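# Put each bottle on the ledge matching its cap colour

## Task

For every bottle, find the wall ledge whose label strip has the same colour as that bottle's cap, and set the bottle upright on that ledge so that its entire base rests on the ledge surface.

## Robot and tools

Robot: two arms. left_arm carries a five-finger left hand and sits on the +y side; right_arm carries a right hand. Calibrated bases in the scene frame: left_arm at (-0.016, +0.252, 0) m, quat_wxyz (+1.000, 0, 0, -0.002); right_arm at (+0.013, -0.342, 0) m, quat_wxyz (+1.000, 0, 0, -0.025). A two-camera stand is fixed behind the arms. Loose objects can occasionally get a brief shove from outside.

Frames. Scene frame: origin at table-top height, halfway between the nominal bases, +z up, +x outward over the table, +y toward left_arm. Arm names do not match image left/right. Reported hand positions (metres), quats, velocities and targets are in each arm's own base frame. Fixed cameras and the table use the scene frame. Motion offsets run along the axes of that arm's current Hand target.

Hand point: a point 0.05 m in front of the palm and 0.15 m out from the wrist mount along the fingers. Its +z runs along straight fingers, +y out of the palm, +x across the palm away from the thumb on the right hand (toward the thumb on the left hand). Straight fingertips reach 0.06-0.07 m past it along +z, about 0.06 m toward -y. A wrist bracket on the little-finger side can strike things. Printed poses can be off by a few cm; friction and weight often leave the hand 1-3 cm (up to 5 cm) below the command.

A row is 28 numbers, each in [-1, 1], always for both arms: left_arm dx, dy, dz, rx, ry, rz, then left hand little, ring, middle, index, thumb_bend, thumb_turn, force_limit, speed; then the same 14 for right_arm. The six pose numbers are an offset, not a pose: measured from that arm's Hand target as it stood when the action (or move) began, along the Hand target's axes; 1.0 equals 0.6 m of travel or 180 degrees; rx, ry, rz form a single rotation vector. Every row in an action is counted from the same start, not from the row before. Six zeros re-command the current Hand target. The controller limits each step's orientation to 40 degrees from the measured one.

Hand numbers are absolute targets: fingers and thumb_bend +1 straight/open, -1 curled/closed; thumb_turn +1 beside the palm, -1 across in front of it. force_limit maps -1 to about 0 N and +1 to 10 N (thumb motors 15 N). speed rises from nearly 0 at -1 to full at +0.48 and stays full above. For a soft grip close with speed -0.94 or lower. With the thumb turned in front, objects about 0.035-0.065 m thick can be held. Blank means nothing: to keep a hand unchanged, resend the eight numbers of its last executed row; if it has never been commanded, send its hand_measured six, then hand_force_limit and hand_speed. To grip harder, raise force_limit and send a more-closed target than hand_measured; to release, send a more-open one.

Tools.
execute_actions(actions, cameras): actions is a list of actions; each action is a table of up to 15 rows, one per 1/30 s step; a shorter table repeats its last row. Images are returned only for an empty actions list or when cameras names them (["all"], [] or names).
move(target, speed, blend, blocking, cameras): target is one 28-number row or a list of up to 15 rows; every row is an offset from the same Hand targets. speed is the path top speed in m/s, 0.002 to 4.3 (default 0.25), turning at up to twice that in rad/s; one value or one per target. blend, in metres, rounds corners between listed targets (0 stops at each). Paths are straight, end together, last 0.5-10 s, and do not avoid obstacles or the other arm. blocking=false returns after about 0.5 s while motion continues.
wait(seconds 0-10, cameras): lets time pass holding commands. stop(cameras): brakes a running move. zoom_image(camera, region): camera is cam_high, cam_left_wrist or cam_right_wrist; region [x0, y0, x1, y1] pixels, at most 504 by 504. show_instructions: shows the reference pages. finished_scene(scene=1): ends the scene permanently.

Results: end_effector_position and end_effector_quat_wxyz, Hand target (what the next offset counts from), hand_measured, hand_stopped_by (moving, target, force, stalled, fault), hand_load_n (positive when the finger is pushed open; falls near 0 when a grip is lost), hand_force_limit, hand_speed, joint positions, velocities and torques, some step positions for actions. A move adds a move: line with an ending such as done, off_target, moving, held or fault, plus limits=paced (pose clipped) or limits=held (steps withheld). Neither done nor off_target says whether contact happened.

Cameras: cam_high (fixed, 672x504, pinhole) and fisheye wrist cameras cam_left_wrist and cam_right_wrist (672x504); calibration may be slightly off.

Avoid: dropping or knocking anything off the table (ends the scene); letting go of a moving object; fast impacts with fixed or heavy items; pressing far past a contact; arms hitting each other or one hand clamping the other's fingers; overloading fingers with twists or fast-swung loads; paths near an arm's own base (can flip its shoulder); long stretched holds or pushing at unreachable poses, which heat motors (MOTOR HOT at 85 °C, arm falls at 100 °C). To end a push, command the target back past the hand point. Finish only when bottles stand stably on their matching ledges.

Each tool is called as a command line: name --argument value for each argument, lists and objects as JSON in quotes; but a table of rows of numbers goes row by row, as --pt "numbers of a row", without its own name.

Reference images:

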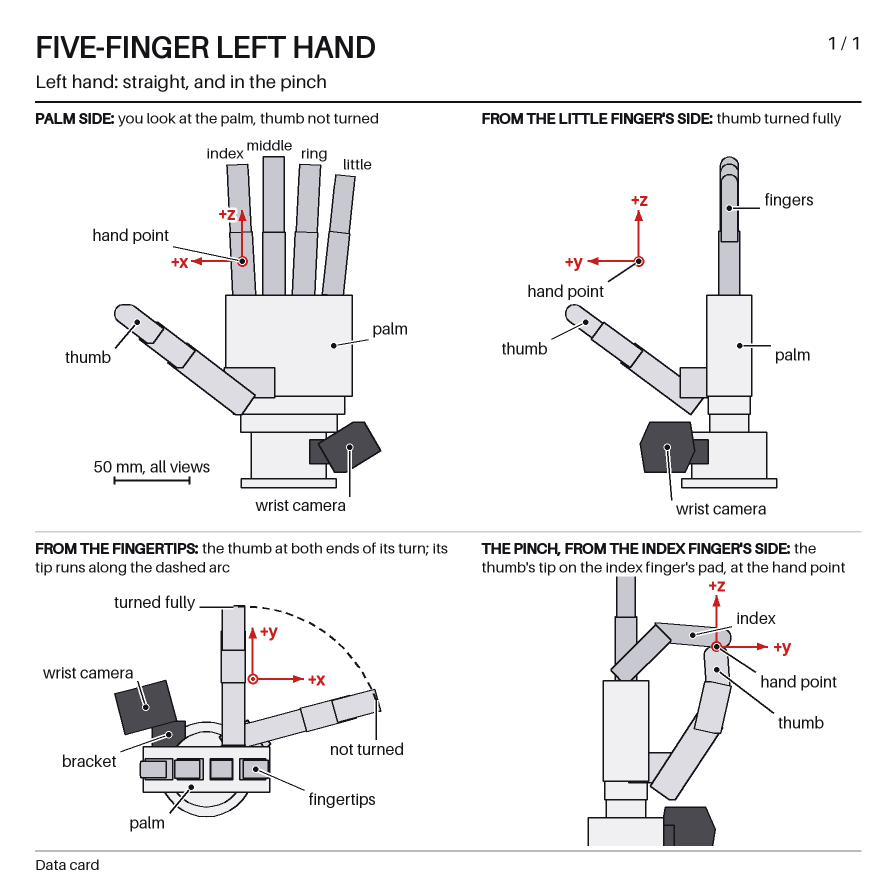

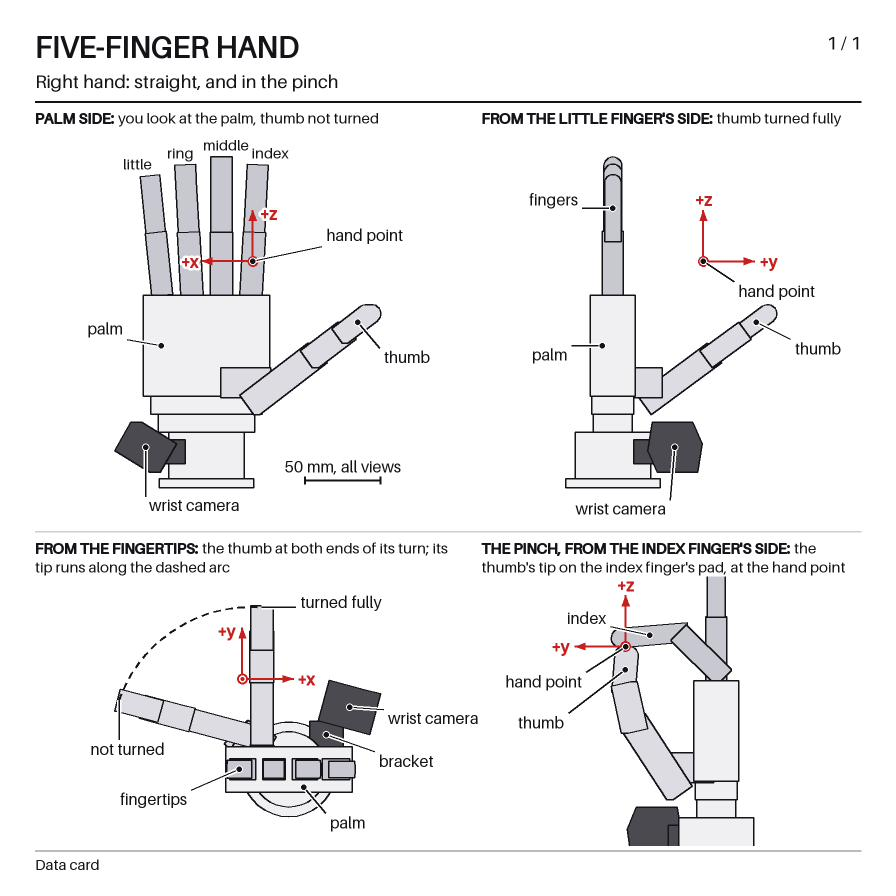

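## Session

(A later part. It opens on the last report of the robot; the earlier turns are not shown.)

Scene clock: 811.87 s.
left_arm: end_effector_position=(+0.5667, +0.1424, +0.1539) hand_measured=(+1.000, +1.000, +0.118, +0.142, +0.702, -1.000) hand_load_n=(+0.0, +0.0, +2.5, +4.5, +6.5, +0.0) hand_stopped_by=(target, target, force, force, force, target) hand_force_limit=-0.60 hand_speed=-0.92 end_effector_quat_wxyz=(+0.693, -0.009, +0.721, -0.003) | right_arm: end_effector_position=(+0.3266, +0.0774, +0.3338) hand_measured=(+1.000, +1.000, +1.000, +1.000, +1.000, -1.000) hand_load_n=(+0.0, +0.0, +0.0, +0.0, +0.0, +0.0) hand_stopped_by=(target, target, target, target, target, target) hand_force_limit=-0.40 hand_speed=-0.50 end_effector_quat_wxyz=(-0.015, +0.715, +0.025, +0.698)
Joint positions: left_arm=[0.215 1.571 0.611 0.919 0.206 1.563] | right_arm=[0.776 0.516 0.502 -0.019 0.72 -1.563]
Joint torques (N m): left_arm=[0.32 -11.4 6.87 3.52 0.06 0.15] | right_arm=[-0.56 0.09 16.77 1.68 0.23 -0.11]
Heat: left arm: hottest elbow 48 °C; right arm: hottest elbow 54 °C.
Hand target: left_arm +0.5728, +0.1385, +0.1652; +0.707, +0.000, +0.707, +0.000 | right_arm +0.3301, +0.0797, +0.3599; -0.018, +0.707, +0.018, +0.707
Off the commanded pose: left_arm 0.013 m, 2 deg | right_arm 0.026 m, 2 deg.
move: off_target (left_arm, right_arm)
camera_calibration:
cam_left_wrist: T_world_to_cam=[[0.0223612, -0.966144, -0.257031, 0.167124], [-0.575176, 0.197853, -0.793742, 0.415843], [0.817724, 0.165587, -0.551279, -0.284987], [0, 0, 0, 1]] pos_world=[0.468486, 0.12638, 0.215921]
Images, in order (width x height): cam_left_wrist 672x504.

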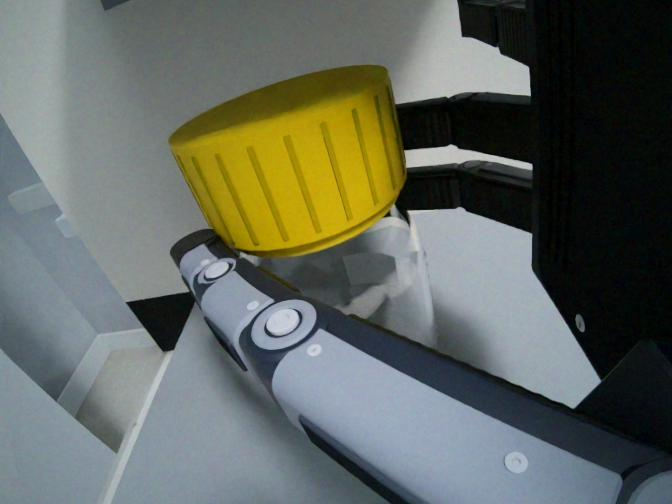

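move --pt "0.01 -0.0 0 0 0 0 1 1 -1 -1 -1 -1 -0.6 -0.92 0 0 0 0 0 0 1 1 1 1 1 -1 -0.4 -0.5" --speed 0.05 --cameras '["cam_left_wrist"]'

Scene clock: 817.37 s.
left_arm: end_effector_position=(+0.5670, +0.1425, +0.1531) hand_measured=(+1.000, +1.000, +0.118, +0.142, +0.702, -1.000) hand_load_n=(+0.0, +0.0, +3.0, +3.5, +6.0, -1.5) hand_stopped_by=(target, target, force, force, force, target) hand_force_limit=-0.60 hand_speed=-0.92 end_effector_quat_wxyz=(+0.697, -0.008, +0.717, -0.002) | right_arm: end_effector_position=(+0.3266, +0.0774, +0.3338) hand_measured=(+1.000, +1.000, +1.000, +1.000, +1.000, -1.000) hand_load_n=(+0.0, +0.0, +0.0, +0.0, +0.0, +0.5) hand_stopped_by=(target, target, target, target, target, target) hand_force_limit=-0.40 hand_speed=-0.50 end_effector_quat_wxyz=(-0.015, +0.715, +0.025, +0.698)
Joint positions: left_arm=[0.215 1.583 0.608 0.947 0.206 1.563] | right_arm=[0.776 0.516 0.502 -0.019 0.72 -1.563]
Joint torques (N m): left_arm=[0.97 -11.22 6.64 3.26 0.05 0.14] | right_arm=[-0.5 0.09 16.77 1.69 0.23 -0.11]
Heat: left arm: hottest elbow 47 °C; right arm: hottest elbow 55 °C.
Hand target: left_arm +0.5728, +0.1385, +0.1592; +0.707, +0.000, +0.707, +0.000 | right_arm +0.3301, +0.0797, +0.3599; -0.018, +0.707, +0.018, +0.707
Off the commanded pose: left_arm 0.009 m, 2 deg | right_arm 0.026 m, 2 deg.
move: off_target (right_arm)
camera_calibration:
cam_left_wrist: T_world_to_cam=[[0.025393, -0.965472, -0.259265, 0.165483], [-0.565546, 0.199983, -0.800103, 0.410587], [0.824326, 0.166943, -0.540941, -0.291225], [0, 0, 0, 1]] pos_world=[0.468068, 0.126277, 0.213881]
Images, in order (width x height): cam_left_wrist 672x504.

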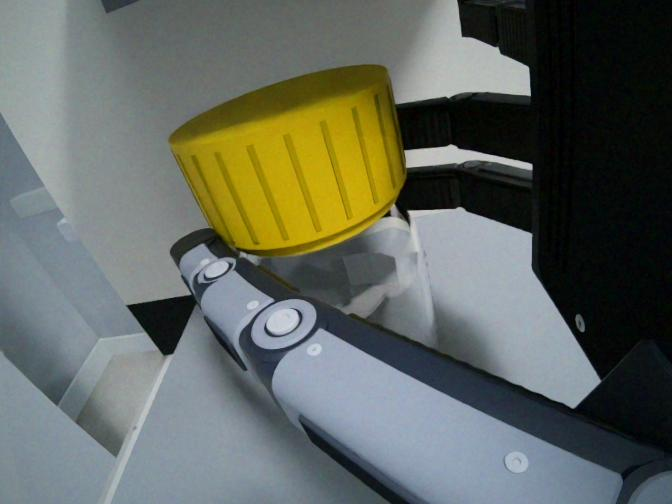

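move --pt "0 0 0 0 0 0 1 1 0.7 0.7 1 -1 -0.4 -0.8 0 0 0 0 0 0 1 1 1 1 1 -1 -0.4 -0.5" --speed 0.05 --cameras '["cam_left_wrist"]'

Scene clock: 824.90 s.
left_arm: end_effector_position=(+0.5671, +0.1428, +0.1544) hand_measured=(+1.000, +1.000, +0.700, +0.700, +1.000, -1.000) hand_load_n=(+0.0, +0.5, +0.0, +0.0, +0.0, +0.5) hand_stopped_by=(target, target, target, target, target, target) hand_force_limit=-0.40 hand_speed=-0.80 end_effector_quat_wxyz=(+0.699, -0.008, +0.715, -0.001) | right_arm: end_effector_position=(+0.3266, +0.0774, +0.3338) hand_measured=(+1.000, +1.000, +1.000, +1.000, +1.000, -1.000) hand_load_n=(+0.0, +0.0, +0.0, +0.0, +0.0, +0.0) hand_stopped_by=(target, target, target, target, target, target) hand_force_limit=-0.40 hand_speed=-0.50 end_effector_quat_wxyz=(-0.015, +0.715, +0.025, +0.698)
Joint positions: left_arm=[0.215 1.583 0.608 0.952 0.204 1.563] | right_arm=[0.776 0.516 0.502 -0.019 0.72 -1.563]
Joint torques (N m): left_arm=[0.85 -10.87 6.69 3.22 0.03 0.1] | right_arm=[-0.5 0.09 16.77 1.68 0.23 -0.11]
Heat: left arm: hottest elbow 45 °C; right arm: hottest elbow 56 °C.
Hand target: left_arm +0.5728, +0.1385, +0.1592; +0.707, +0.000, +0.707, +0.000 | right_arm +0.3301, +0.0797, +0.3599; -0.018, +0.707, +0.018, +0.707
Off the commanded pose: left_arm 0.009 m, 2 deg | right_arm 0.026 m, 2 deg.
move: off_target (right_arm)
camera_calibration:
cam_left_wrist: T_world_to_cam=[[0.0281135, -0.965159, -0.260149, 0.164682], [-0.562311, 0.1999, -0.802401, 0.410208], [0.826448, 0.168843, -0.537099, -0.292734], [0, 0, 0, 1]] pos_world=[0.467964, 0.12637, 0.214765]
Images, in order (width x height): cam_left_wrist 672x504.

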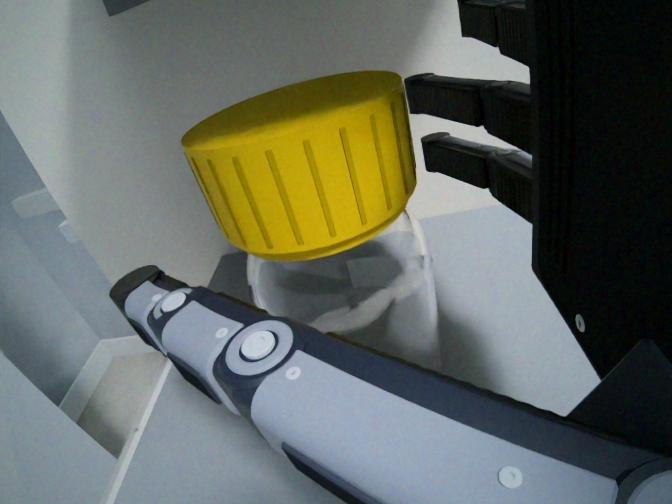

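move --pt "0 0 -0.008 0 0 0 1 1 1 1 1 -1 -0.4 -0.5 -0.02 0 0 0 0 0 1 1 1 1 1 -1 -0.4 -0.5" --pt "-0.04 0 -0.31 0 0 0 1 1 1 1 1 -1 -0.4 -0.5 -0.15 0 0 0 0 0 1 1 1 1 1 -1 -0.4 -0.5" --pt "-0.376 -0.081 -0.288 0 0 0 1 1 1 1 1 -1 -0.4 -0.5 -0.2 0 0 0 0 0 1 1 1 1 1 -1 -0.4 -0.5" --speed '[0.05,0.18,0.2]' --blend '[0,0.03,0]' --cameras '["all"]'

Scene clock: 845.80 s.
left_arm: end_effector_position=(+0.3955, +0.0913, +0.3524) hand_measured=(+1.000, +1.000, +1.000, +1.000, +1.000, -1.000) hand_load_n=(+0.0, +0.0, +0.0, +0.0, +0.0, +0.5) hand_stopped_by=(target, target, target, target, target, target) hand_force_limit=-0.40 hand_speed=-0.50 end_effector_quat_wxyz=(+0.693, -0.006, +0.721, -0.004) | right_arm: end_effector_position=(+0.3289, +0.0794, +0.2366) hand_measured=(+1.000, +1.000, +1.000, +1.000, +1.000, -1.000) hand_load_n=(+0.0, +0.0, +0.0, +0.0, +0.0, +0.5) hand_stopped_by=(target, target, target, target, target, target) hand_force_limit=-0.40 hand_speed=-0.50 end_effector_quat_wxyz=(-0.018, +0.711, +0.021, +0.702)
Joint positions: left_arm=[0.155 0.606 0.587 -0.021 0.152 1.563] | right_arm=[0.776 0.62 0.259 0.343 0.722 -1.563]
Joint torques (N m): left_arm=[0.38 -1.2 14.58 1.63 -0.14 0.15] | right_arm=[-0.62 -0.32 11.28 2.86 0.14 -0.11]
Heat: left arm: hottest elbow 43 °C; right arm: hottest elbow 57 °C.
Hand target: left_arm +0.4001, +0.0899, +0.3849; +0.707, +0.000, +0.707, +0.000 | right_arm +0.3300, +0.0798, +0.2399; -0.018, +0.707, +0.018, +0.707
Off the commanded pose: left_arm 0.033 m, 2 deg | right_arm 0.004 m, 1 deg.
move: off_target (left_arm)
camera_calibration:
cam_left_wrist: T_world_to_cam=[[0.0162906, -0.965719, -0.25908, 0.175724], [-0.574214, 0.203088, -0.793116, 0.483932], [0.818543, 0.161688, -0.551221, -0.027071], [0, 0, 0, 1]] pos_world=[0.297177, 0.0757958, 0.414419]
cam_right_wrist: T_world_to_cam=[[0.046776, -0.975339, 0.215698, 0.014621], [-0.50531, -0.209372, -0.837153, 0.382309], [0.861669, -0.0698357, -0.502642, -0.0415376], [0, 0, 0, 1]] pos_world=[0.228292, 0.0914044, 0.296019]

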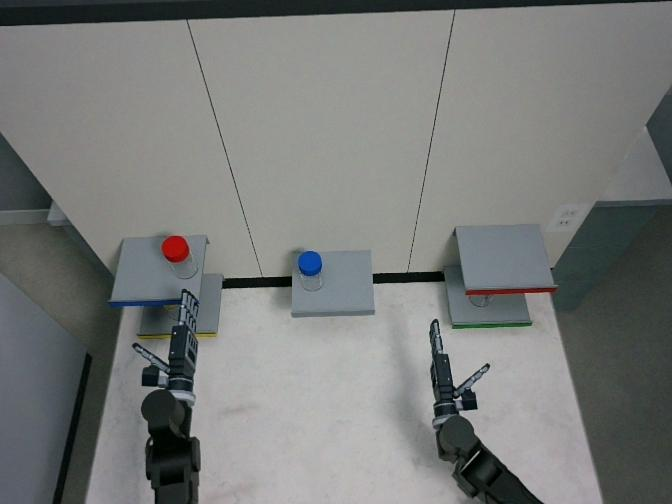

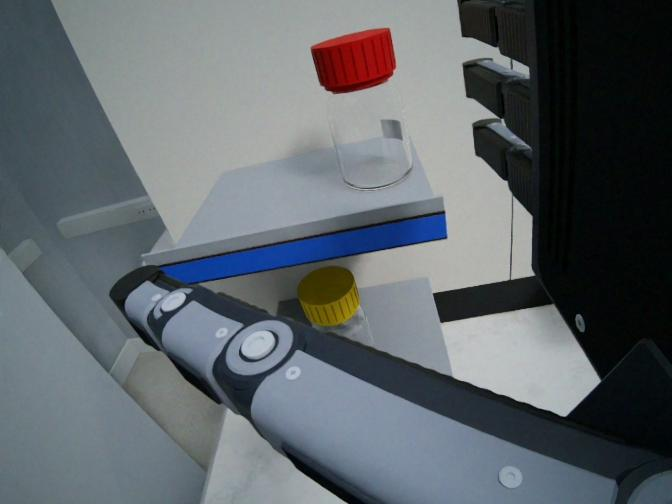

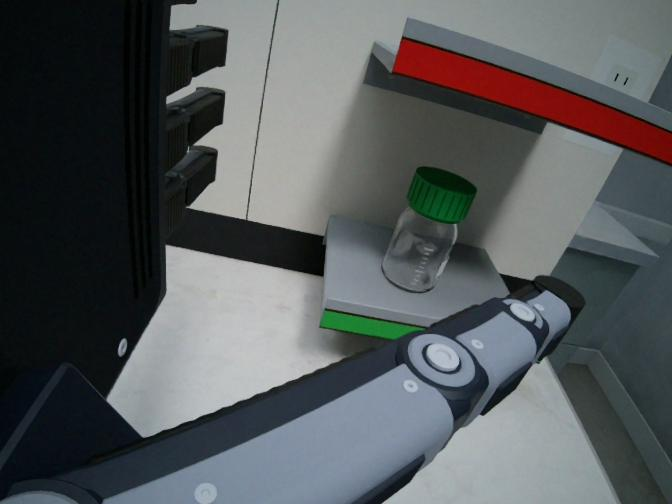

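move --pt "-0.01 0 0.175 0 0 0 1 1 1 1 1 -1 -0.4 -0.5 0 0 0 0 0 0 1 1 1 1 1 -1 -0.4 -0.5" --speed '[0.12]' --cameras '["cam_left_wrist"]'

Scene clock: 855.87 s.
left_arm: end_effector_position=(+0.4921, +0.0941, +0.3507) hand_measured=(+1.000, +1.000, +1.000, +1.000, +1.000, -1.000) hand_load_n=(+0.0, +0.0, +0.0, +0.0, +0.0, +0.5) hand_stopped_by=(target, target, target, target, target, target) hand_force_limit=-0.40 hand_speed=-0.50 end_effector_quat_wxyz=(+0.681, -0.009, +0.733, -0.002) | right_arm: end_effector_position=(+0.3289, +0.0794, +0.2366) hand_measured=(+1.000, +1.000, +1.000, +1.000, +1.000, -1.000) hand_load_n=(+0.0, +0.0, +0.0, +0.0, +0.0, +0.5) hand_stopped_by=(target, target, target, target, target, target) hand_force_limit=-0.40 hand_speed=-0.50 end_effector_quat_wxyz=(-0.018, +0.711, +0.021, +0.702)
Joint positions: left_arm=[0.11 0.943 0.746 0.123 0.102 1.563] | right_arm=[0.776 0.62 0.259 0.343 0.722 -1.563]
Joint torques (N m): left_arm=[0.15 -4.89 14.69 3.21 -0.12 0.14] | right_arm=[-0.62 -0.26 11.26 2.86 0.15 -0.11]
Heat: left arm: hottest elbow 45 °C; right arm: hottest elbow 57 °C.
Hand target: left_arm +0.5051, +0.0899, +0.3909; +0.707, +0.000, +0.707, +0.000 | right_arm +0.3300, +0.0798, +0.2399; -0.018, +0.707, +0.018, +0.707
Off the commanded pose: left_arm 0.042 m, 4 deg | right_arm 0.004 m, 1 deg.
move: off_target (left_arm)
camera_calibration:
cam_left_wrist: T_world_to_cam=[[0.0134014, -0.966041, -0.258043, 0.177473], [-0.601885, 0.198283, -0.773575, 0.544713], [0.798471, 0.165679, -0.578788, -0.0883735], [0, 0, 0, 1]] pos_world=[0.39604, 0.0780802, 0.416023]
Images, in order (width x height): cam_left_wrist 672x504.

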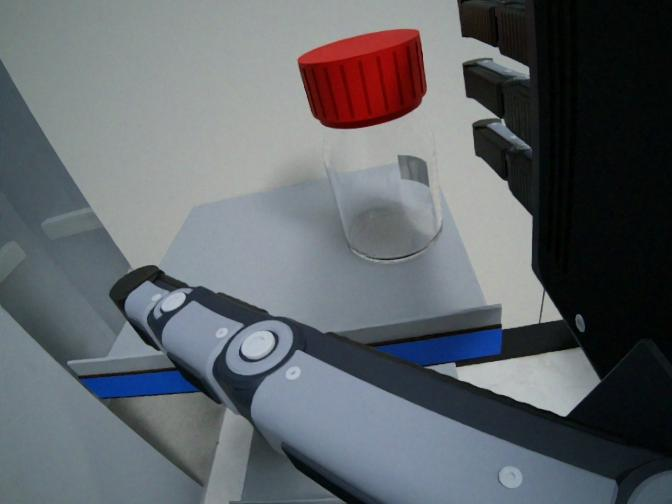

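move --pt "0.008 -0.003 0.11 0 0 0 1 1 1 1 1 -1 -0.4 -0.5 0 0 0 0 0 0 1 1 1 1 1 -1 -0.4 -0.5" --speed '[0.12]' --cameras '["cam_left_wrist"]'

Scene clock: 863.23 s.
left_arm: end_effector_position=(+0.5564, +0.0934, +0.3481) hand_measured=(+1.000, +1.000, +1.000, +1.000, +1.000, -1.000) hand_load_n=(+0.0, +0.0, +0.0, +0.0, -0.5, +0.0) hand_stopped_by=(target, target, target, target, target, target) hand_force_limit=-0.40 hand_speed=-0.50 end_effector_quat_wxyz=(+0.681, -0.008, +0.732, -0.002) | right_arm: end_effector_position=(+0.3289, +0.0794, +0.2366) hand_measured=(+1.000, +1.000, +1.000, +1.000, +1.000, -1.000) hand_load_n=(+0.0, +0.0, +0.0, +0.0, +0.0, +0.0) hand_stopped_by=(target, target, target, target, target, target) hand_force_limit=-0.40 hand_speed=-0.50 end_effector_quat_wxyz=(-0.018, +0.711, +0.021, +0.702)
Joint positions: left_arm=[0.089 1.14 0.864 0.203 0.08 1.563] | right_arm=[0.776 0.62 0.259 0.343 0.722 -1.563]
Joint torques (N m): left_arm=[0.26 -7.82 14.35 3.19 -0.11 0.13] | right_arm=[-0.62 -0.32 11.26 2.86 0.15 -0.11]
Heat: left arm: hottest elbow 48 °C; right arm: hottest elbow 56 °C.
Hand target: left_arm +0.5711, +0.0881, +0.3860; +0.707, +0.000, +0.707, +0.000 | right_arm +0.3300, +0.0798, +0.2399; -0.018, +0.707, +0.018, +0.707
Off the commanded pose: left_arm 0.041 m, 4 deg | right_arm 0.004 m, 1 deg.
move: off_target (left_arm)
camera_calibration:
cam_left_wrist: T_world_to_cam=[[0.0136176, -0.965606, -0.259654, 0.175575], [-0.600842, 0.199665, -0.77403, 0.581039], [0.799252, 0.166551, -0.577457, -0.142027], [0, 0, 0, 1]] pos_world=[0.460237, 0.0771779, 0.413316]
Images, in order (width x height): cam_left_wrist 672x504.

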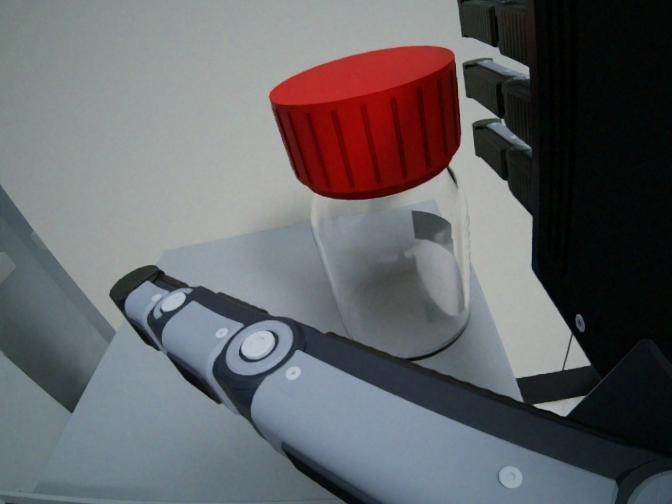

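move --pt "0.008 -0.018 0.0 0 0 0 1 1 1 1 1 -1 -0.4 -0.5 0 0 0 0 0 0 1 1 1 1 1 -1 -0.4 -0.5" --speed '[0.06]' --cameras '["cam_left_wrist"]'

Scene clock: 873.37 s.
left_arm: end_effector_position=(+0.5585, +0.0835, +0.3503) hand_measured=(+1.000, +1.000, +1.000, +1.000, +1.000, -1.000) hand_load_n=(+0.0, +0.0, +0.0, +0.0, +0.0, +0.5) hand_stopped_by=(target, target, target, target, target, target) hand_force_limit=-0.40 hand_speed=-0.50 end_effector_quat_wxyz=(+0.685, -0.007, +0.728, -0.001) | right_arm: end_effector_position=(+0.3289, +0.0794, +0.2366) hand_measured=(+1.000, +1.000, +1.000, +1.000, +1.000, -1.000) hand_load_n=(+0.0, +0.0, +0.0, +0.0, +0.0, +0.5) hand_stopped_by=(target, target, target, target, target, target) hand_force_limit=-0.40 hand_speed=-0.50 end_effector_quat_wxyz=(-0.018, +0.711, +0.021, +0.702)
Joint positions: left_arm=[0.061 1.143 0.864 0.217 0.053 1.563] | right_arm=[0.776 0.62 0.259 0.343 0.722 -1.563]
Joint torques (N m): left_arm=[-0.38 -7.88 13.49 3.14 -0.13 0.15] | right_arm=[-0.62 -0.26 11.28 2.88 0.14 -0.11]
Heat: left arm: hottest elbow 51 °C; right arm: hottest elbow 55 °C.
Hand target: left_arm +0.5711, +0.0773, +0.3812; +0.707, +0.000, +0.707, +0.000 | right_arm +0.3300, +0.0798, +0.2399; -0.018, +0.707, +0.018, +0.707
Off the commanded pose: left_arm 0.034 m, 4 deg | right_arm 0.004 m, 1 deg.
move: off_target (left_arm)
camera_calibration:
cam_left_wrist: T_world_to_cam=[[0.016424, -0.964914, -0.262053, 0.165726], [-0.592645, 0.201693, -0.779802, 0.583243], [0.805296, 0.168112, -0.568539, -0.147506], [0, 0, 0, 1]] pos_world=[0.46172, 0.0670735, 0.41438]
Images, in order (width x height): cam_left_wrist 672x504.

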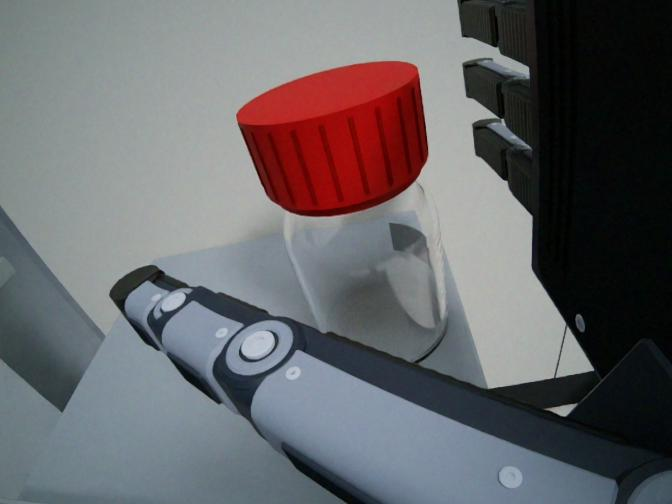

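move --pt "0.022 0 0.0 0 0 0 1 1 1 1 1 -1 -0.4 -0.5 0 0 0 0 0 0 1 1 1 1 1 -1 -0.4 -0.5" --speed '[0.06]' --cameras '["cam_left_wrist"]'

Scene clock: 879.67 s.
left_arm: end_effector_position=(+0.5632, +0.0837, +0.3531) hand_measured=(+1.000, +1.000, +1.000, +1.000, +1.000, -1.000) hand_load_n=(+0.0, +0.0, +0.0, +0.0, +0.0, +0.0) hand_stopped_by=(target, target, target, target, target, target) hand_force_limit=-0.40 hand_speed=-0.50 end_effector_quat_wxyz=(+0.694, -0.007, +0.720, +0.000) | right_arm: end_effector_position=(+0.3289, +0.0794, +0.2366) hand_measured=(+1.000, +1.000, +1.000, +1.000, +1.000, -1.000) hand_load_n=(+0.5, +0.0, +0.0, +0.0, +0.0, +0.0) hand_stopped_by=(target, target, target, target, target, target) hand_force_limit=-0.40 hand_speed=-0.50 end_effector_quat_wxyz=(-0.018, +0.711, +0.021, +0.702)
Joint positions: left_arm=[0.061 1.157 0.864 0.255 0.053 1.563] | right_arm=[0.776 0.62 0.259 0.343 0.722 -1.563]
Joint torques (N m): left_arm=[0.15 -8 11.21 3.25 -0.14 0.11] | right_arm=[-0.62 -0.26 11.28 2.86 0.14 -0.11]
Heat: left arm: hottest elbow 52 °C; right arm: hottest elbow 55 °C.
Hand target: left_arm +0.5711, +0.0773, +0.3680; +0.707, +0.000, +0.707, +0.000 | right_arm +0.3300, +0.0798, +0.2399; -0.018, +0.707, +0.018, +0.707
Off the commanded pose: left_arm 0.018 m, 2 deg | right_arm 0.004 m, 1 deg.
move: off_target (left_arm)
camera_calibration:
cam_left_wrist: T_world_to_cam=[[0.0227874, -0.964525, -0.263008, 0.163388], [-0.573355, 0.202904, -0.793785, 0.582158], [0.81899, 0.168885, -0.548391, -0.164621], [0, 0, 0, 1]] pos_world=[0.464883, 0.0672714, 0.414804]
Images, in order (width x height): cam_left_wrist 672x504.

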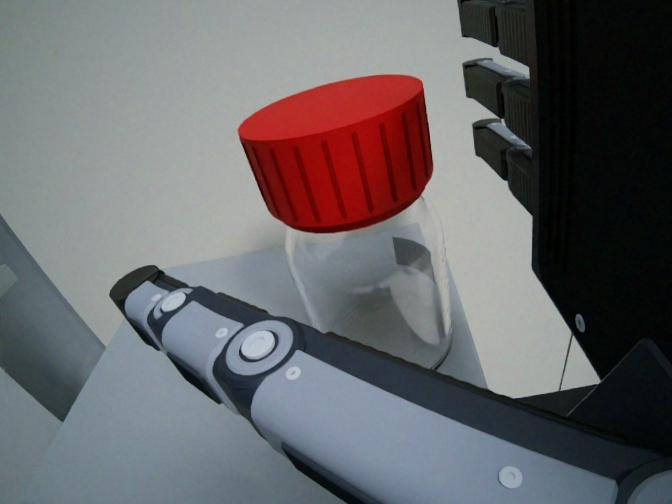

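move --pt "0.022 0 -0.005 0 0 0 1 1 1 1 1 -1 -0.4 -0.5 0 0 0 0 0 0 1 1 1 1 1 -1 -0.4 -0.5" --speed '[0.06]' --cameras '["cam_left_wrist"]'

Scene clock: 889.57 s.
left_arm: end_effector_position=(+0.5627, +0.0837, +0.3479) hand_measured=(+1.000, +1.000, +1.000, +1.000, +1.000, -1.000) hand_load_n=(+0.0, +0.0, +0.0, +0.0, +0.0, +0.0) hand_stopped_by=(target, target, target, target, target, target) hand_force_limit=-0.40 hand_speed=-0.50 end_effector_quat_wxyz=(+0.698, -0.006, +0.716, +0.000) | right_arm: end_effector_position=(+0.3289, +0.0794, +0.2366) hand_measured=(+1.000, +1.000, +1.000, +1.000, +1.000, -1.000) hand_load_n=(+0.0, +0.0, +0.0, +0.0, +0.0, +0.5) hand_stopped_by=(target, target, target, target, target, target) hand_force_limit=-0.40 hand_speed=-0.50 end_effector_quat_wxyz=(-0.018, +0.711, +0.021, +0.702)
Joint positions: left_arm=[0.061 1.161 0.845 0.292 0.053 1.563] | right_arm=[0.776 0.62 0.259 0.343 0.722 -1.563]
Joint torques (N m): left_arm=[0.21 -8.18 10.03 3.23 -0.11 0.14] | right_arm=[-0.62 -0.32 11.28 2.86 0.14 -0.11]
Heat: left arm: hottest elbow 51 °C; right arm: hottest elbow 54 °C.
Hand target: left_arm +0.5681, +0.0773, +0.3548; +0.707, +0.000, +0.707, +0.000 | right_arm +0.3300, +0.0798, +0.2399; -0.018, +0.707, +0.018, +0.707
Off the commanded pose: left_arm 0.011 m, 2 deg | right_arm 0.004 m, 1 deg.
move: off_target (left_arm)
camera_calibration:
cam_left_wrist: T_world_to_cam=[[0.0259991, -0.96433, -0.263423, 0.160392], [-0.563554, 0.203509, -0.800619, 0.574499], [0.82567, 0.169269, -0.538161, -0.174371], [0, 0, 0, 1]] pos_world=[0.463564, 0.0672704, 0.408366]
Images, in order (width x height): cam_left_wrist 672x504.

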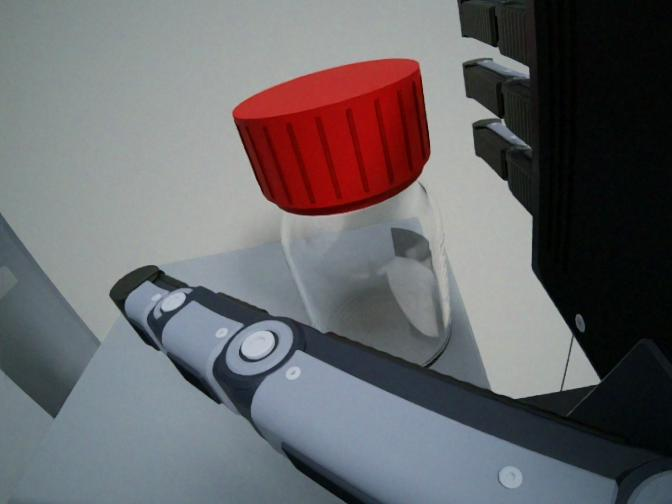

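move --pt "0.01 0 -0.003 0 0 0 1 1 1 1 1 -1 -0.4 -0.5 0 0 0 0 0 0 1 1 1 1 1 -1 -0.4 -0.5" --pt "0.01 0 -0.003 0 0 0 1 1 0.19 -1 -1 -1 -0.4 -0.9 0 0 0 0 0 0 1 1 1 1 1 -1 -0.4 -0.5" --speed 0.06 --cameras '["cam_left_wrist"]'

Scene clock: 899.80 s.
left_arm: end_effector_position=(+0.5613, +0.0784, +0.3418) hand_measured=(+1.000, +1.000, +0.200, +0.220, +0.596, -1.000) hand_load_n=(+0.0, +0.0, +4.5, +2.5, +6.0, +0.5) hand_stopped_by=(target, target, force, force, force, target) hand_force_limit=-0.40 hand_speed=-0.90 end_effector_quat_wxyz=(+0.698, -0.003, +0.716, -0.003) | right_arm: end_effector_position=(+0.3289, +0.0794, +0.2366) hand_measured=(+1.000, +1.000, +1.000, +1.000, +1.000, -1.000) hand_load_n=(+0.0, +0.0, +0.0, +0.0, +0.0, +0.0) hand_stopped_by=(target, target, target, target, target, target) hand_force_limit=-0.40 hand_speed=-0.50 end_effector_quat_wxyz=(-0.018, +0.711, +0.021, +0.702)
Joint positions: left_arm=[0.052 1.161 0.828 0.309 0.053 1.563] | right_arm=[0.776 0.62 0.259 0.343 0.722 -1.563]
Joint torques (N m): left_arm=[0.26 -8 9.91 3.06 -0.12 0.14] | right_arm=[-0.67 -0.32 11.28 2.85 0.14 -0.11]
Heat: left arm: hottest elbow 49 °C; right arm: hottest elbow 54 °C.
Hand target: left_arm +0.5663, +0.0773, +0.3488; +0.707, +0.000, +0.707, +0.000 | right_arm +0.3300, +0.0798, +0.2399; -0.018, +0.707, +0.018, +0.707
Off the commanded pose: left_arm 0.009 m, 1 deg | right_arm 0.004 m, 1 deg.
move: done
camera_calibration:
cam_left_wrist: T_world_to_cam=[[0.0171415, -0.964523, -0.26344, 0.15872], [-0.561672, 0.208688, -0.800608, 0.568452], [0.827182, 0.161691, -0.538169, -0.175882], [0, 0, 0, 1]] pos_world=[0.462049, 0.0628983, 0.402266]
Images, in order (width x height): cam_left_wrist 672x504.

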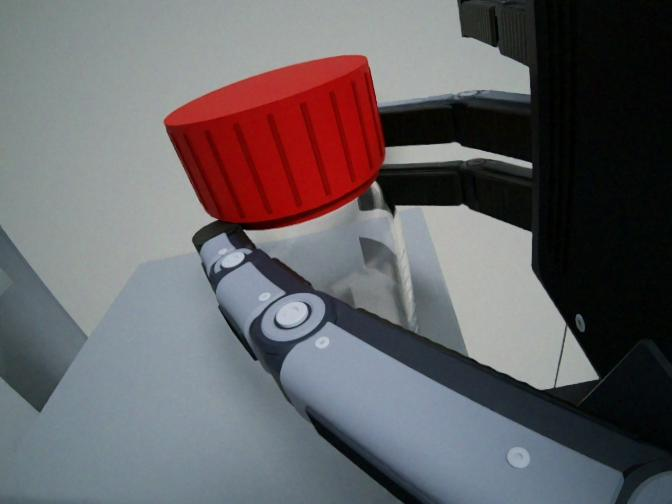

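move --pt "-0.075 0 0 0 0 0 1 1 0.19 -1 -1 -1 -0.4 -0.9 0 0.08 0 0 0 0 1 1 1 1 1 -1 -0.4 -0.5" --pt "-0.075 0 -0.32 0 0 0 1 1 0.19 -1 -1 -1 -0.4 -0.9 0 0.14 0 0 0 0 1 1 1 1 1 -1 -0.4 -0.5" --speed '[0.08,0.18]' --cameras '["all"]'

Scene clock: 921.30 s.
left_arm: end_effector_position=(+0.3795, +0.0726, +0.3735) hand_measured=(+1.000, +1.000, +0.200, +0.220, +0.596, -1.000) hand_load_n=(+0.0, +0.0, +4.0, +3.0, +5.5, +1.5) hand_stopped_by=(target, target, force, force, force, target) hand_force_limit=-0.40 hand_speed=-0.90 end_effector_quat_wxyz=(+0.693, -0.001, +0.721, -0.007) | right_arm: end_effector_position=(+0.3347, -0.0036, +0.2374) hand_measured=(+1.000, +1.000, +1.000, +1.000, +1.000, -1.000) hand_load_n=(+0.0, +0.0, +0.0, +0.0, +0.0, +0.0) hand_stopped_by=(target, target, target, target, target, target) hand_force_limit=-0.40 hand_speed=-0.50 end_effector_quat_wxyz=(-0.019, +0.708, +0.014, +0.706)
Joint positions: left_arm=[0.081 0.54 0.624 -0.122 0.091 1.563] | right_arm=[0.333 0.379 0.21 0.165 0.286 -1.563]
Joint torques (N m): left_arm=[2.2 -2.37 11.47 2.02 0.09 0.13] | right_arm=[-1.49 -0.56 11.99 1.84 -0.17 -0.12]
Heat: left arm: hottest elbow 47 °C; right arm: hottest elbow 53 °C.
Hand target: left_arm +0.3743, +0.0774, +0.3939; +0.707, +0.000, +0.707, +0.000 | right_arm +0.3342, -0.0041, +0.2399; -0.018, +0.707, +0.018, +0.707
Off the commanded pose: left_arm 0.022 m, 2 deg | right_arm 0.003 m, 0 deg.
move: off_target (left_arm)
camera_calibration:
cam_left_wrist: T_world_to_cam=[[0.00468596, -0.965194, -0.261493, 0.16855], [-0.570653, 0.212156, -0.793312, 0.493434], [0.821178, 0.152939, -0.549797, -0.000201502], [0, 0, 0, 1]] pos_world=[0.280955, 0.0580295, 0.435411]
cam_right_wrist: T_world_to_cam=[[0.0373349, -0.97797, 0.205379, -0.0611085], [-0.499202, -0.196293, -0.843959, 0.368171], [0.865681, -0.0710165, -0.495533, -0.0550024], [0, 0, 0, 1]] pos_world=[0.233688, 0.00860122, 0.296016]

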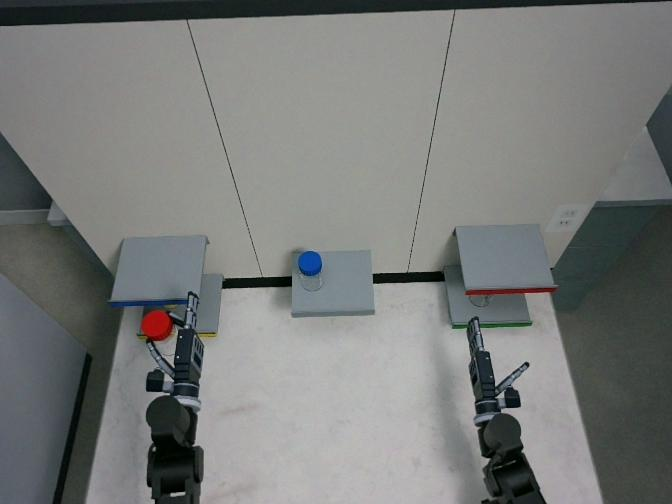

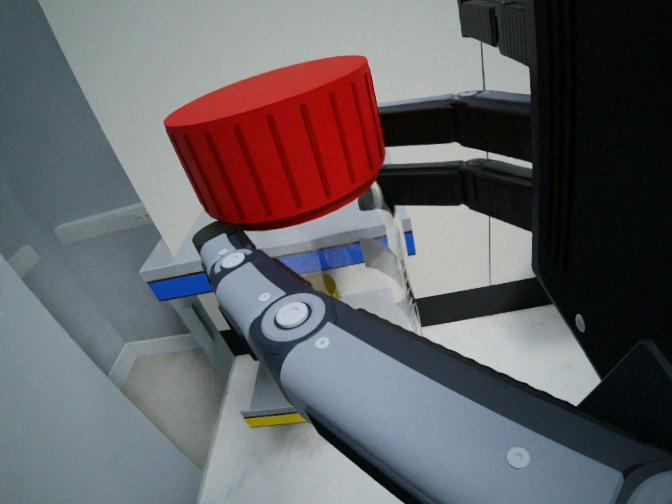

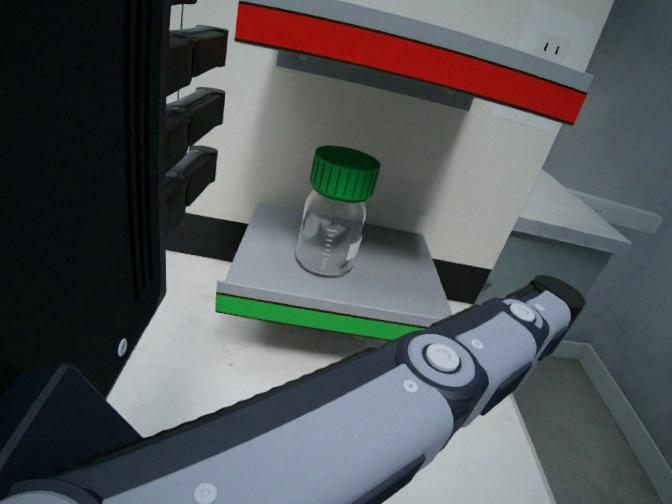

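move --pt "0.10 -0.657 0.03 0 0 0 1 1 0.19 -1 -1 -1 -0.4 -0.9 0 0.0 0 0 0 0 1 1 1 1 1 -1 -0.4 -0.5" --speed '[0.2]' --cameras '["all"]'

Scene clock: 929.90 s.
left_arm: end_effector_position=(+0.3853, -0.3053, +0.3020) hand_measured=(+1.000, +1.000, +0.200, +0.220, +0.596, -1.000) hand_load_n=(+0.0, +0.0, +4.0, +3.0, +6.0, +1.5) hand_stopped_by=(target, target, force, force, force, target) hand_force_limit=-0.40 hand_speed=-0.90 end_effector_quat_wxyz=(+0.692, +0.022, +0.722, +0.017) | right_arm: end_effector_position=(+0.3347, -0.0036, +0.2374) hand_measured=(+1.000, +1.000, +1.000, +1.000, +1.000, -1.000) hand_load_n=(+0.0, +0.0, +0.0, +0.0, +0.0, +0.5) hand_stopped_by=(target, target, target, target, target, target) hand_force_limit=-0.40 hand_speed=-0.50 end_effector_quat_wxyz=(-0.019, +0.708, +0.014, +0.706)
Joint positions: left_arm=[-1.086 1.33 0.869 0.37 -1.079 1.546] | right_arm=[0.333 0.379 0.21 0.165 0.286 -1.563]
Joint torques (N m): left_arm=[0.85 -10.7 13.78 2.78 -0.26 0.29] | right_arm=[-1.55 -0.62 11.99 1.85 -0.17 -0.11]
Heat: left arm: hottest elbow 47 °C; right arm: hottest elbow 52 °C.
Hand target: left_arm +0.3922, -0.3169, +0.3340; +0.707, +0.000, +0.707, +0.000 | right_arm +0.3342, -0.0041, +0.2399; -0.018, +0.707, +0.018, +0.707
Off the commanded pose: left_arm 0.035 m, 4 deg | right_arm 0.003 m, 0 deg.
move: off_target (left_arm)
camera_calibration:
cam_left_wrist: T_world_to_cam=[[0.00555853, -0.945626, -0.325208, -0.189928], [-0.574262, 0.263222, -0.775201, 0.531719], [0.818652, 0.191064, -0.541574, 0.0236208], [0, 0, 0, 1]] pos_world=[0.287065, -0.324075, 0.363215]
cam_right_wrist: T_world_to_cam=[[0.0373349, -0.97797, 0.205379, -0.0611085], [-0.499202, -0.196293, -0.843959, 0.368171], [0.865681, -0.0710165, -0.495533, -0.0550024], [0, 0, 0, 1]] pos_world=[0.233688, 0.00860122, 0.296016]

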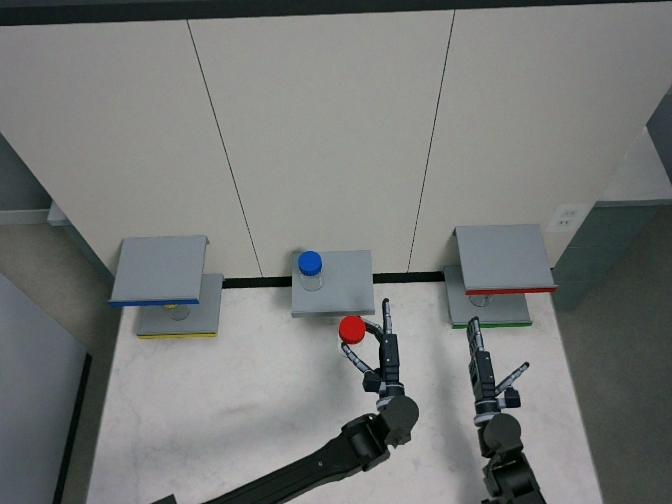

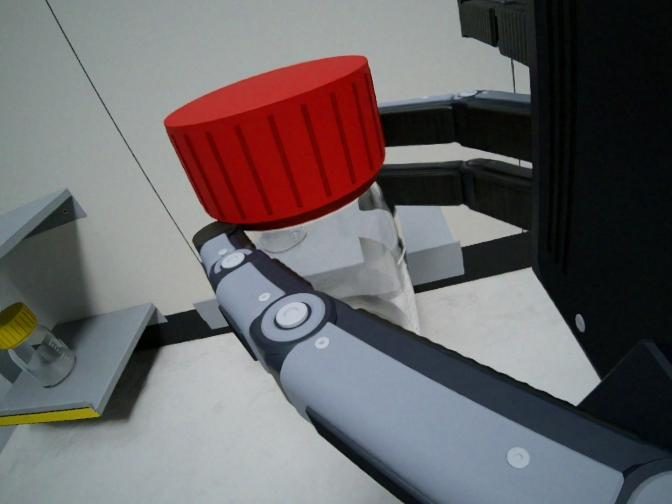

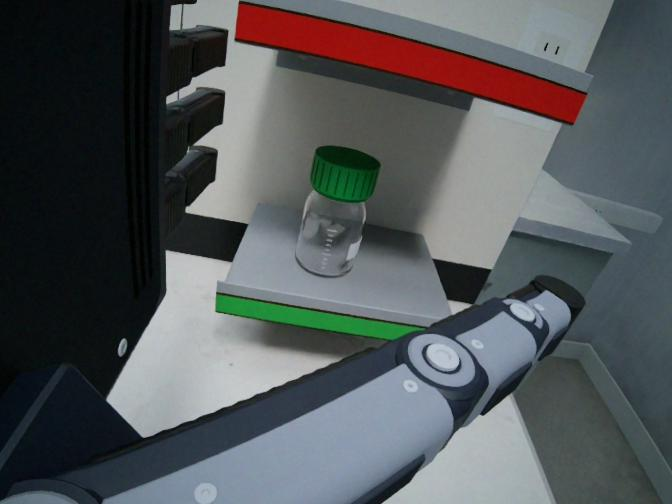

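move --pt "0.02 -0.035 0.24 0 0 0 1 1 0.19 -1 -1 -1 -0.4 -0.9 0 0.0 0 0 0 0 1 1 1 1 1 -1 -0.4 -0.5" --speed '[0.14]' --cameras '["all"]'

zoom_image --camera "cam_high" --region '[270, 230, 420, 350]'

Scene clock: 944.30 s.
left_arm: end_effector_position=(+0.5241, -0.3279, +0.2886) hand_measured=(+1.000, +1.000, +0.200, +0.220, +0.596, -1.000) hand_load_n=(+0.0, +0.0, +3.5, +3.0, +6.0, +1.5) hand_stopped_by=(target, target, force, force, force, target) hand_force_limit=-0.40 hand_speed=-0.90 end_effector_quat_wxyz=(+0.688, +0.015, +0.725, +0.013) | right_arm: end_effector_position=(+0.3347, -0.0036, +0.2374) hand_measured=(+1.000, +1.000, +1.000, +1.000, +1.000, -1.000) hand_load_n=(+0.0, +0.0, +0.0, +0.0, +0.0, +0.5) hand_stopped_by=(target, target, target, target, target, target) hand_force_limit=-0.40 hand_speed=-0.50 end_effector_quat_wxyz=(-0.019, +0.708, +0.014, +0.706)
Joint positions: left_arm=[-0.864 1.591 1.116 0.395 -0.86 1.549] | right_arm=[0.333 0.379 0.21 0.165 0.286 -1.563]
Joint torques (N m): left_arm=[2.02 -15.03 14.05 2.55 0.02 0.26] | right_arm=[-1.55 -0.62 11.97 1.85 -0.18 -0.11]
Heat: left arm: hottest elbow 51 °C; right arm: hottest elbow 52 °C.
Hand target: left_arm +0.5362, -0.3379, +0.3219; +0.707, +0.000, +0.707, +0.000 | right_arm +0.3342, -0.0041, +0.2399; -0.018, +0.707, +0.018, +0.707
Off the commanded pose: left_arm 0.037 m, 4 deg | right_arm 0.003 m, 0 deg.
move: off_target (left_arm)
camera_calibration:
cam_left_wrist: T_world_to_cam=[[0.00608587, -0.950782, -0.309801, -0.222894], [-0.582519, 0.248443, -0.773917, 0.606034], [0.812794, 0.185175, -0.552336, -0.0887081], [0, 0, 0, 1]] pos_world=[0.426484, -0.346062, 0.350971]
cam_right_wrist: T_world_to_cam=[[0.0373349, -0.97797, 0.205379, -0.0611085], [-0.499202, -0.196293, -0.843959, 0.368171], [0.865681, -0.0710165, -0.495533, -0.0550024], [0, 0, 0, 1]] pos_world=[0.233688, 0.00860122, 0.296016]

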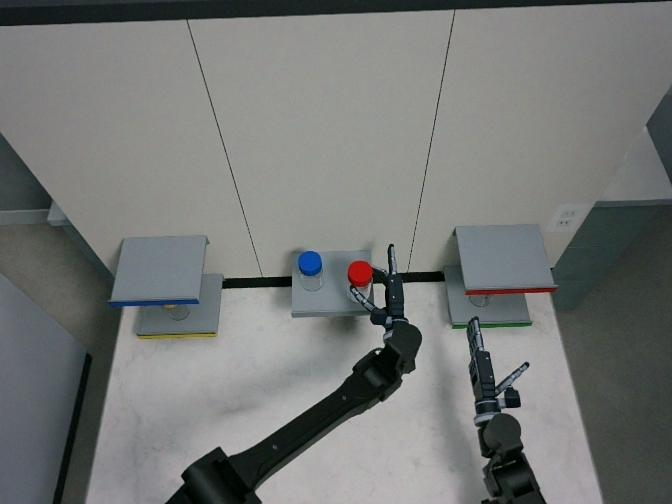

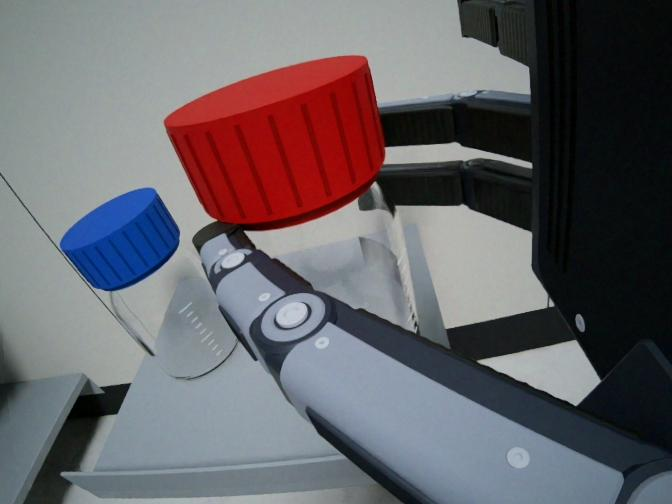

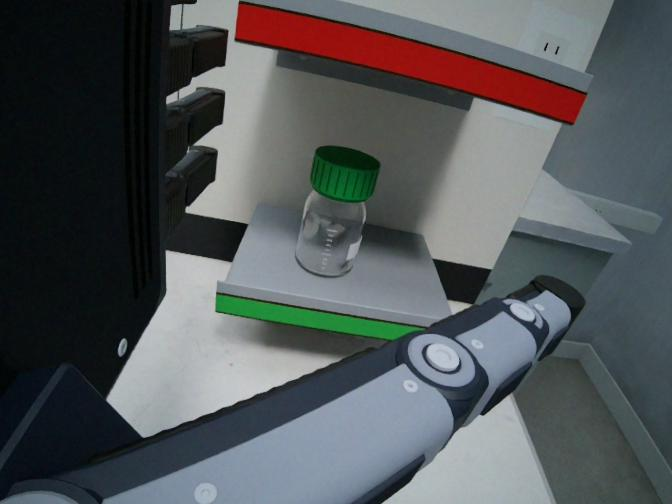

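Scaled by 3.360 from the camera's 672x504 image, which has a finer 960x720 frame.

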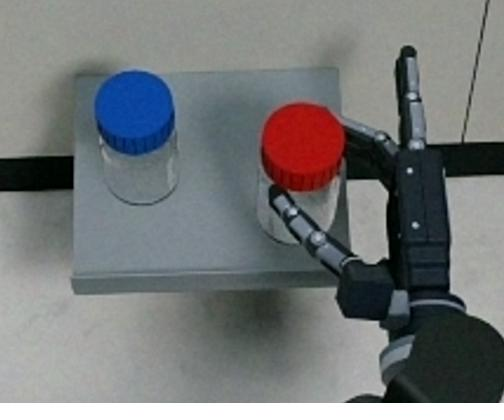

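move --pt "0.075 0.005 0.0 0 0 0 1 1 0.19 -1 -1 -1 -0.4 -0.9 0 0.0 0 0 0 0 1 1 1 1 1 -1 -0.4 -0.5" --speed '[0.08]' --cameras '["all"]'

zoom_image --camera "cam_high" --region '[270, 230, 420, 350]'

Scene clock: 956.87 s.
left_arm: end_effector_position=(+0.5302, -0.3356, +0.2643) hand_measured=(+1.000, +1.000, +0.200, +0.220, +0.596, -1.000) hand_load_n=(+0.0, +0.0, +3.5, +3.0, +6.0, +1.5) hand_stopped_by=(target, target, force, force, force, target) hand_force_limit=-0.40 hand_speed=-0.90 end_effector_quat_wxyz=(+0.696, +0.007, +0.718, +0.002) | right_arm: end_effector_position=(+0.3347, -0.0036, +0.2374) hand_measured=(+1.000, +1.000, +1.000, +1.000, +1.000, -1.000) hand_load_n=(+0.0, +0.0, +0.0, +0.0, +0.0, +0.5) hand_stopped_by=(target, target, target, target, target, target) hand_force_limit=-0.40 hand_speed=-0.50 end_effector_quat_wxyz=(-0.019, +0.708, +0.014, +0.706)
Joint positions: left_arm=[-0.864 1.647 1.099 0.502 -0.856 1.549] | right_arm=[0.333 0.379 0.21 0.165 0.286 -1.563]
Joint torques (N m): left_arm=[1.9 -16.32 9.58 3.04 0.03 0.28] | right_arm=[-1.55 -0.62 11.99 1.85 -0.17 -0.11]
Heat: left arm: hottest elbow 53 °C; right arm: hottest elbow 52 °C.
Hand target: left_arm +0.5362, -0.3349, +0.2769; +0.707, +0.000, +0.707, +0.000 | right_arm +0.3342, -0.0041, +0.2399; -0.018, +0.707, +0.018, +0.707
Off the commanded pose: left_arm 0.014 m, 2 deg | right_arm 0.003 m, 0 deg.
move: off_target (left_arm)
camera_calibration:
cam_left_wrist: T_world_to_cam=[[0.00819971, -0.958492, -0.285003, -0.248036], [-0.564404, 0.230837, -0.792567, 0.58207], [0.825458, 0.167356, -0.539084, -0.121858], [0, 0, 0, 1]] pos_world=[0.431145, -0.351711, 0.324947]
cam_right_wrist: T_world_to_cam=[[0.0373349, -0.97797, 0.205379, -0.0611085], [-0.499202, -0.196293, -0.843959, 0.368171], [0.865681, -0.0710165, -0.495533, -0.0550024], [0, 0, 0, 1]] pos_world=[0.233688, 0.00860122, 0.296016]

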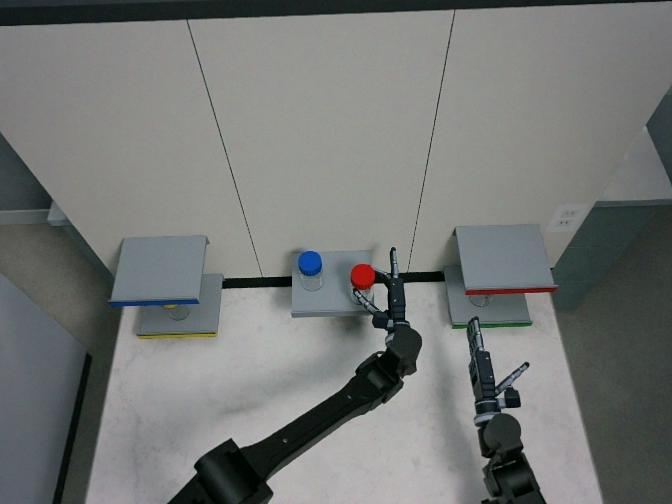

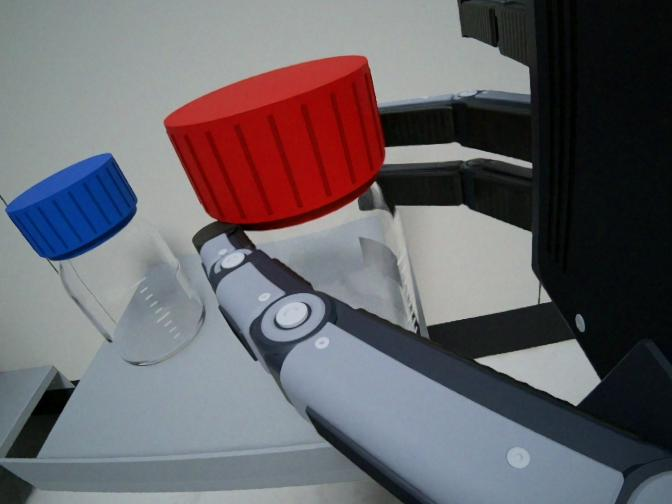

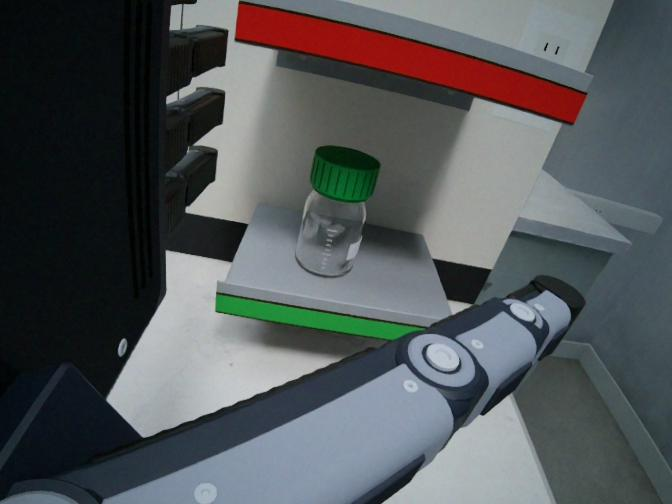

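Scaled by 3.360 from the camera's 672x504 image, which has a finer 960x720 frame.

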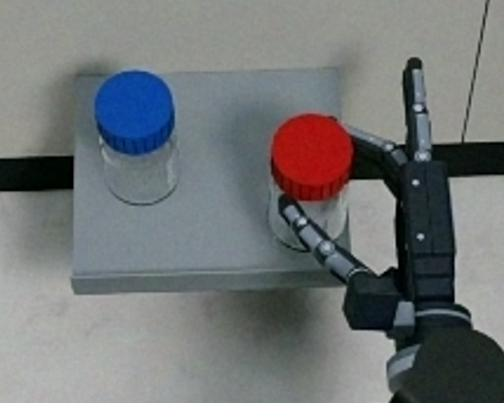

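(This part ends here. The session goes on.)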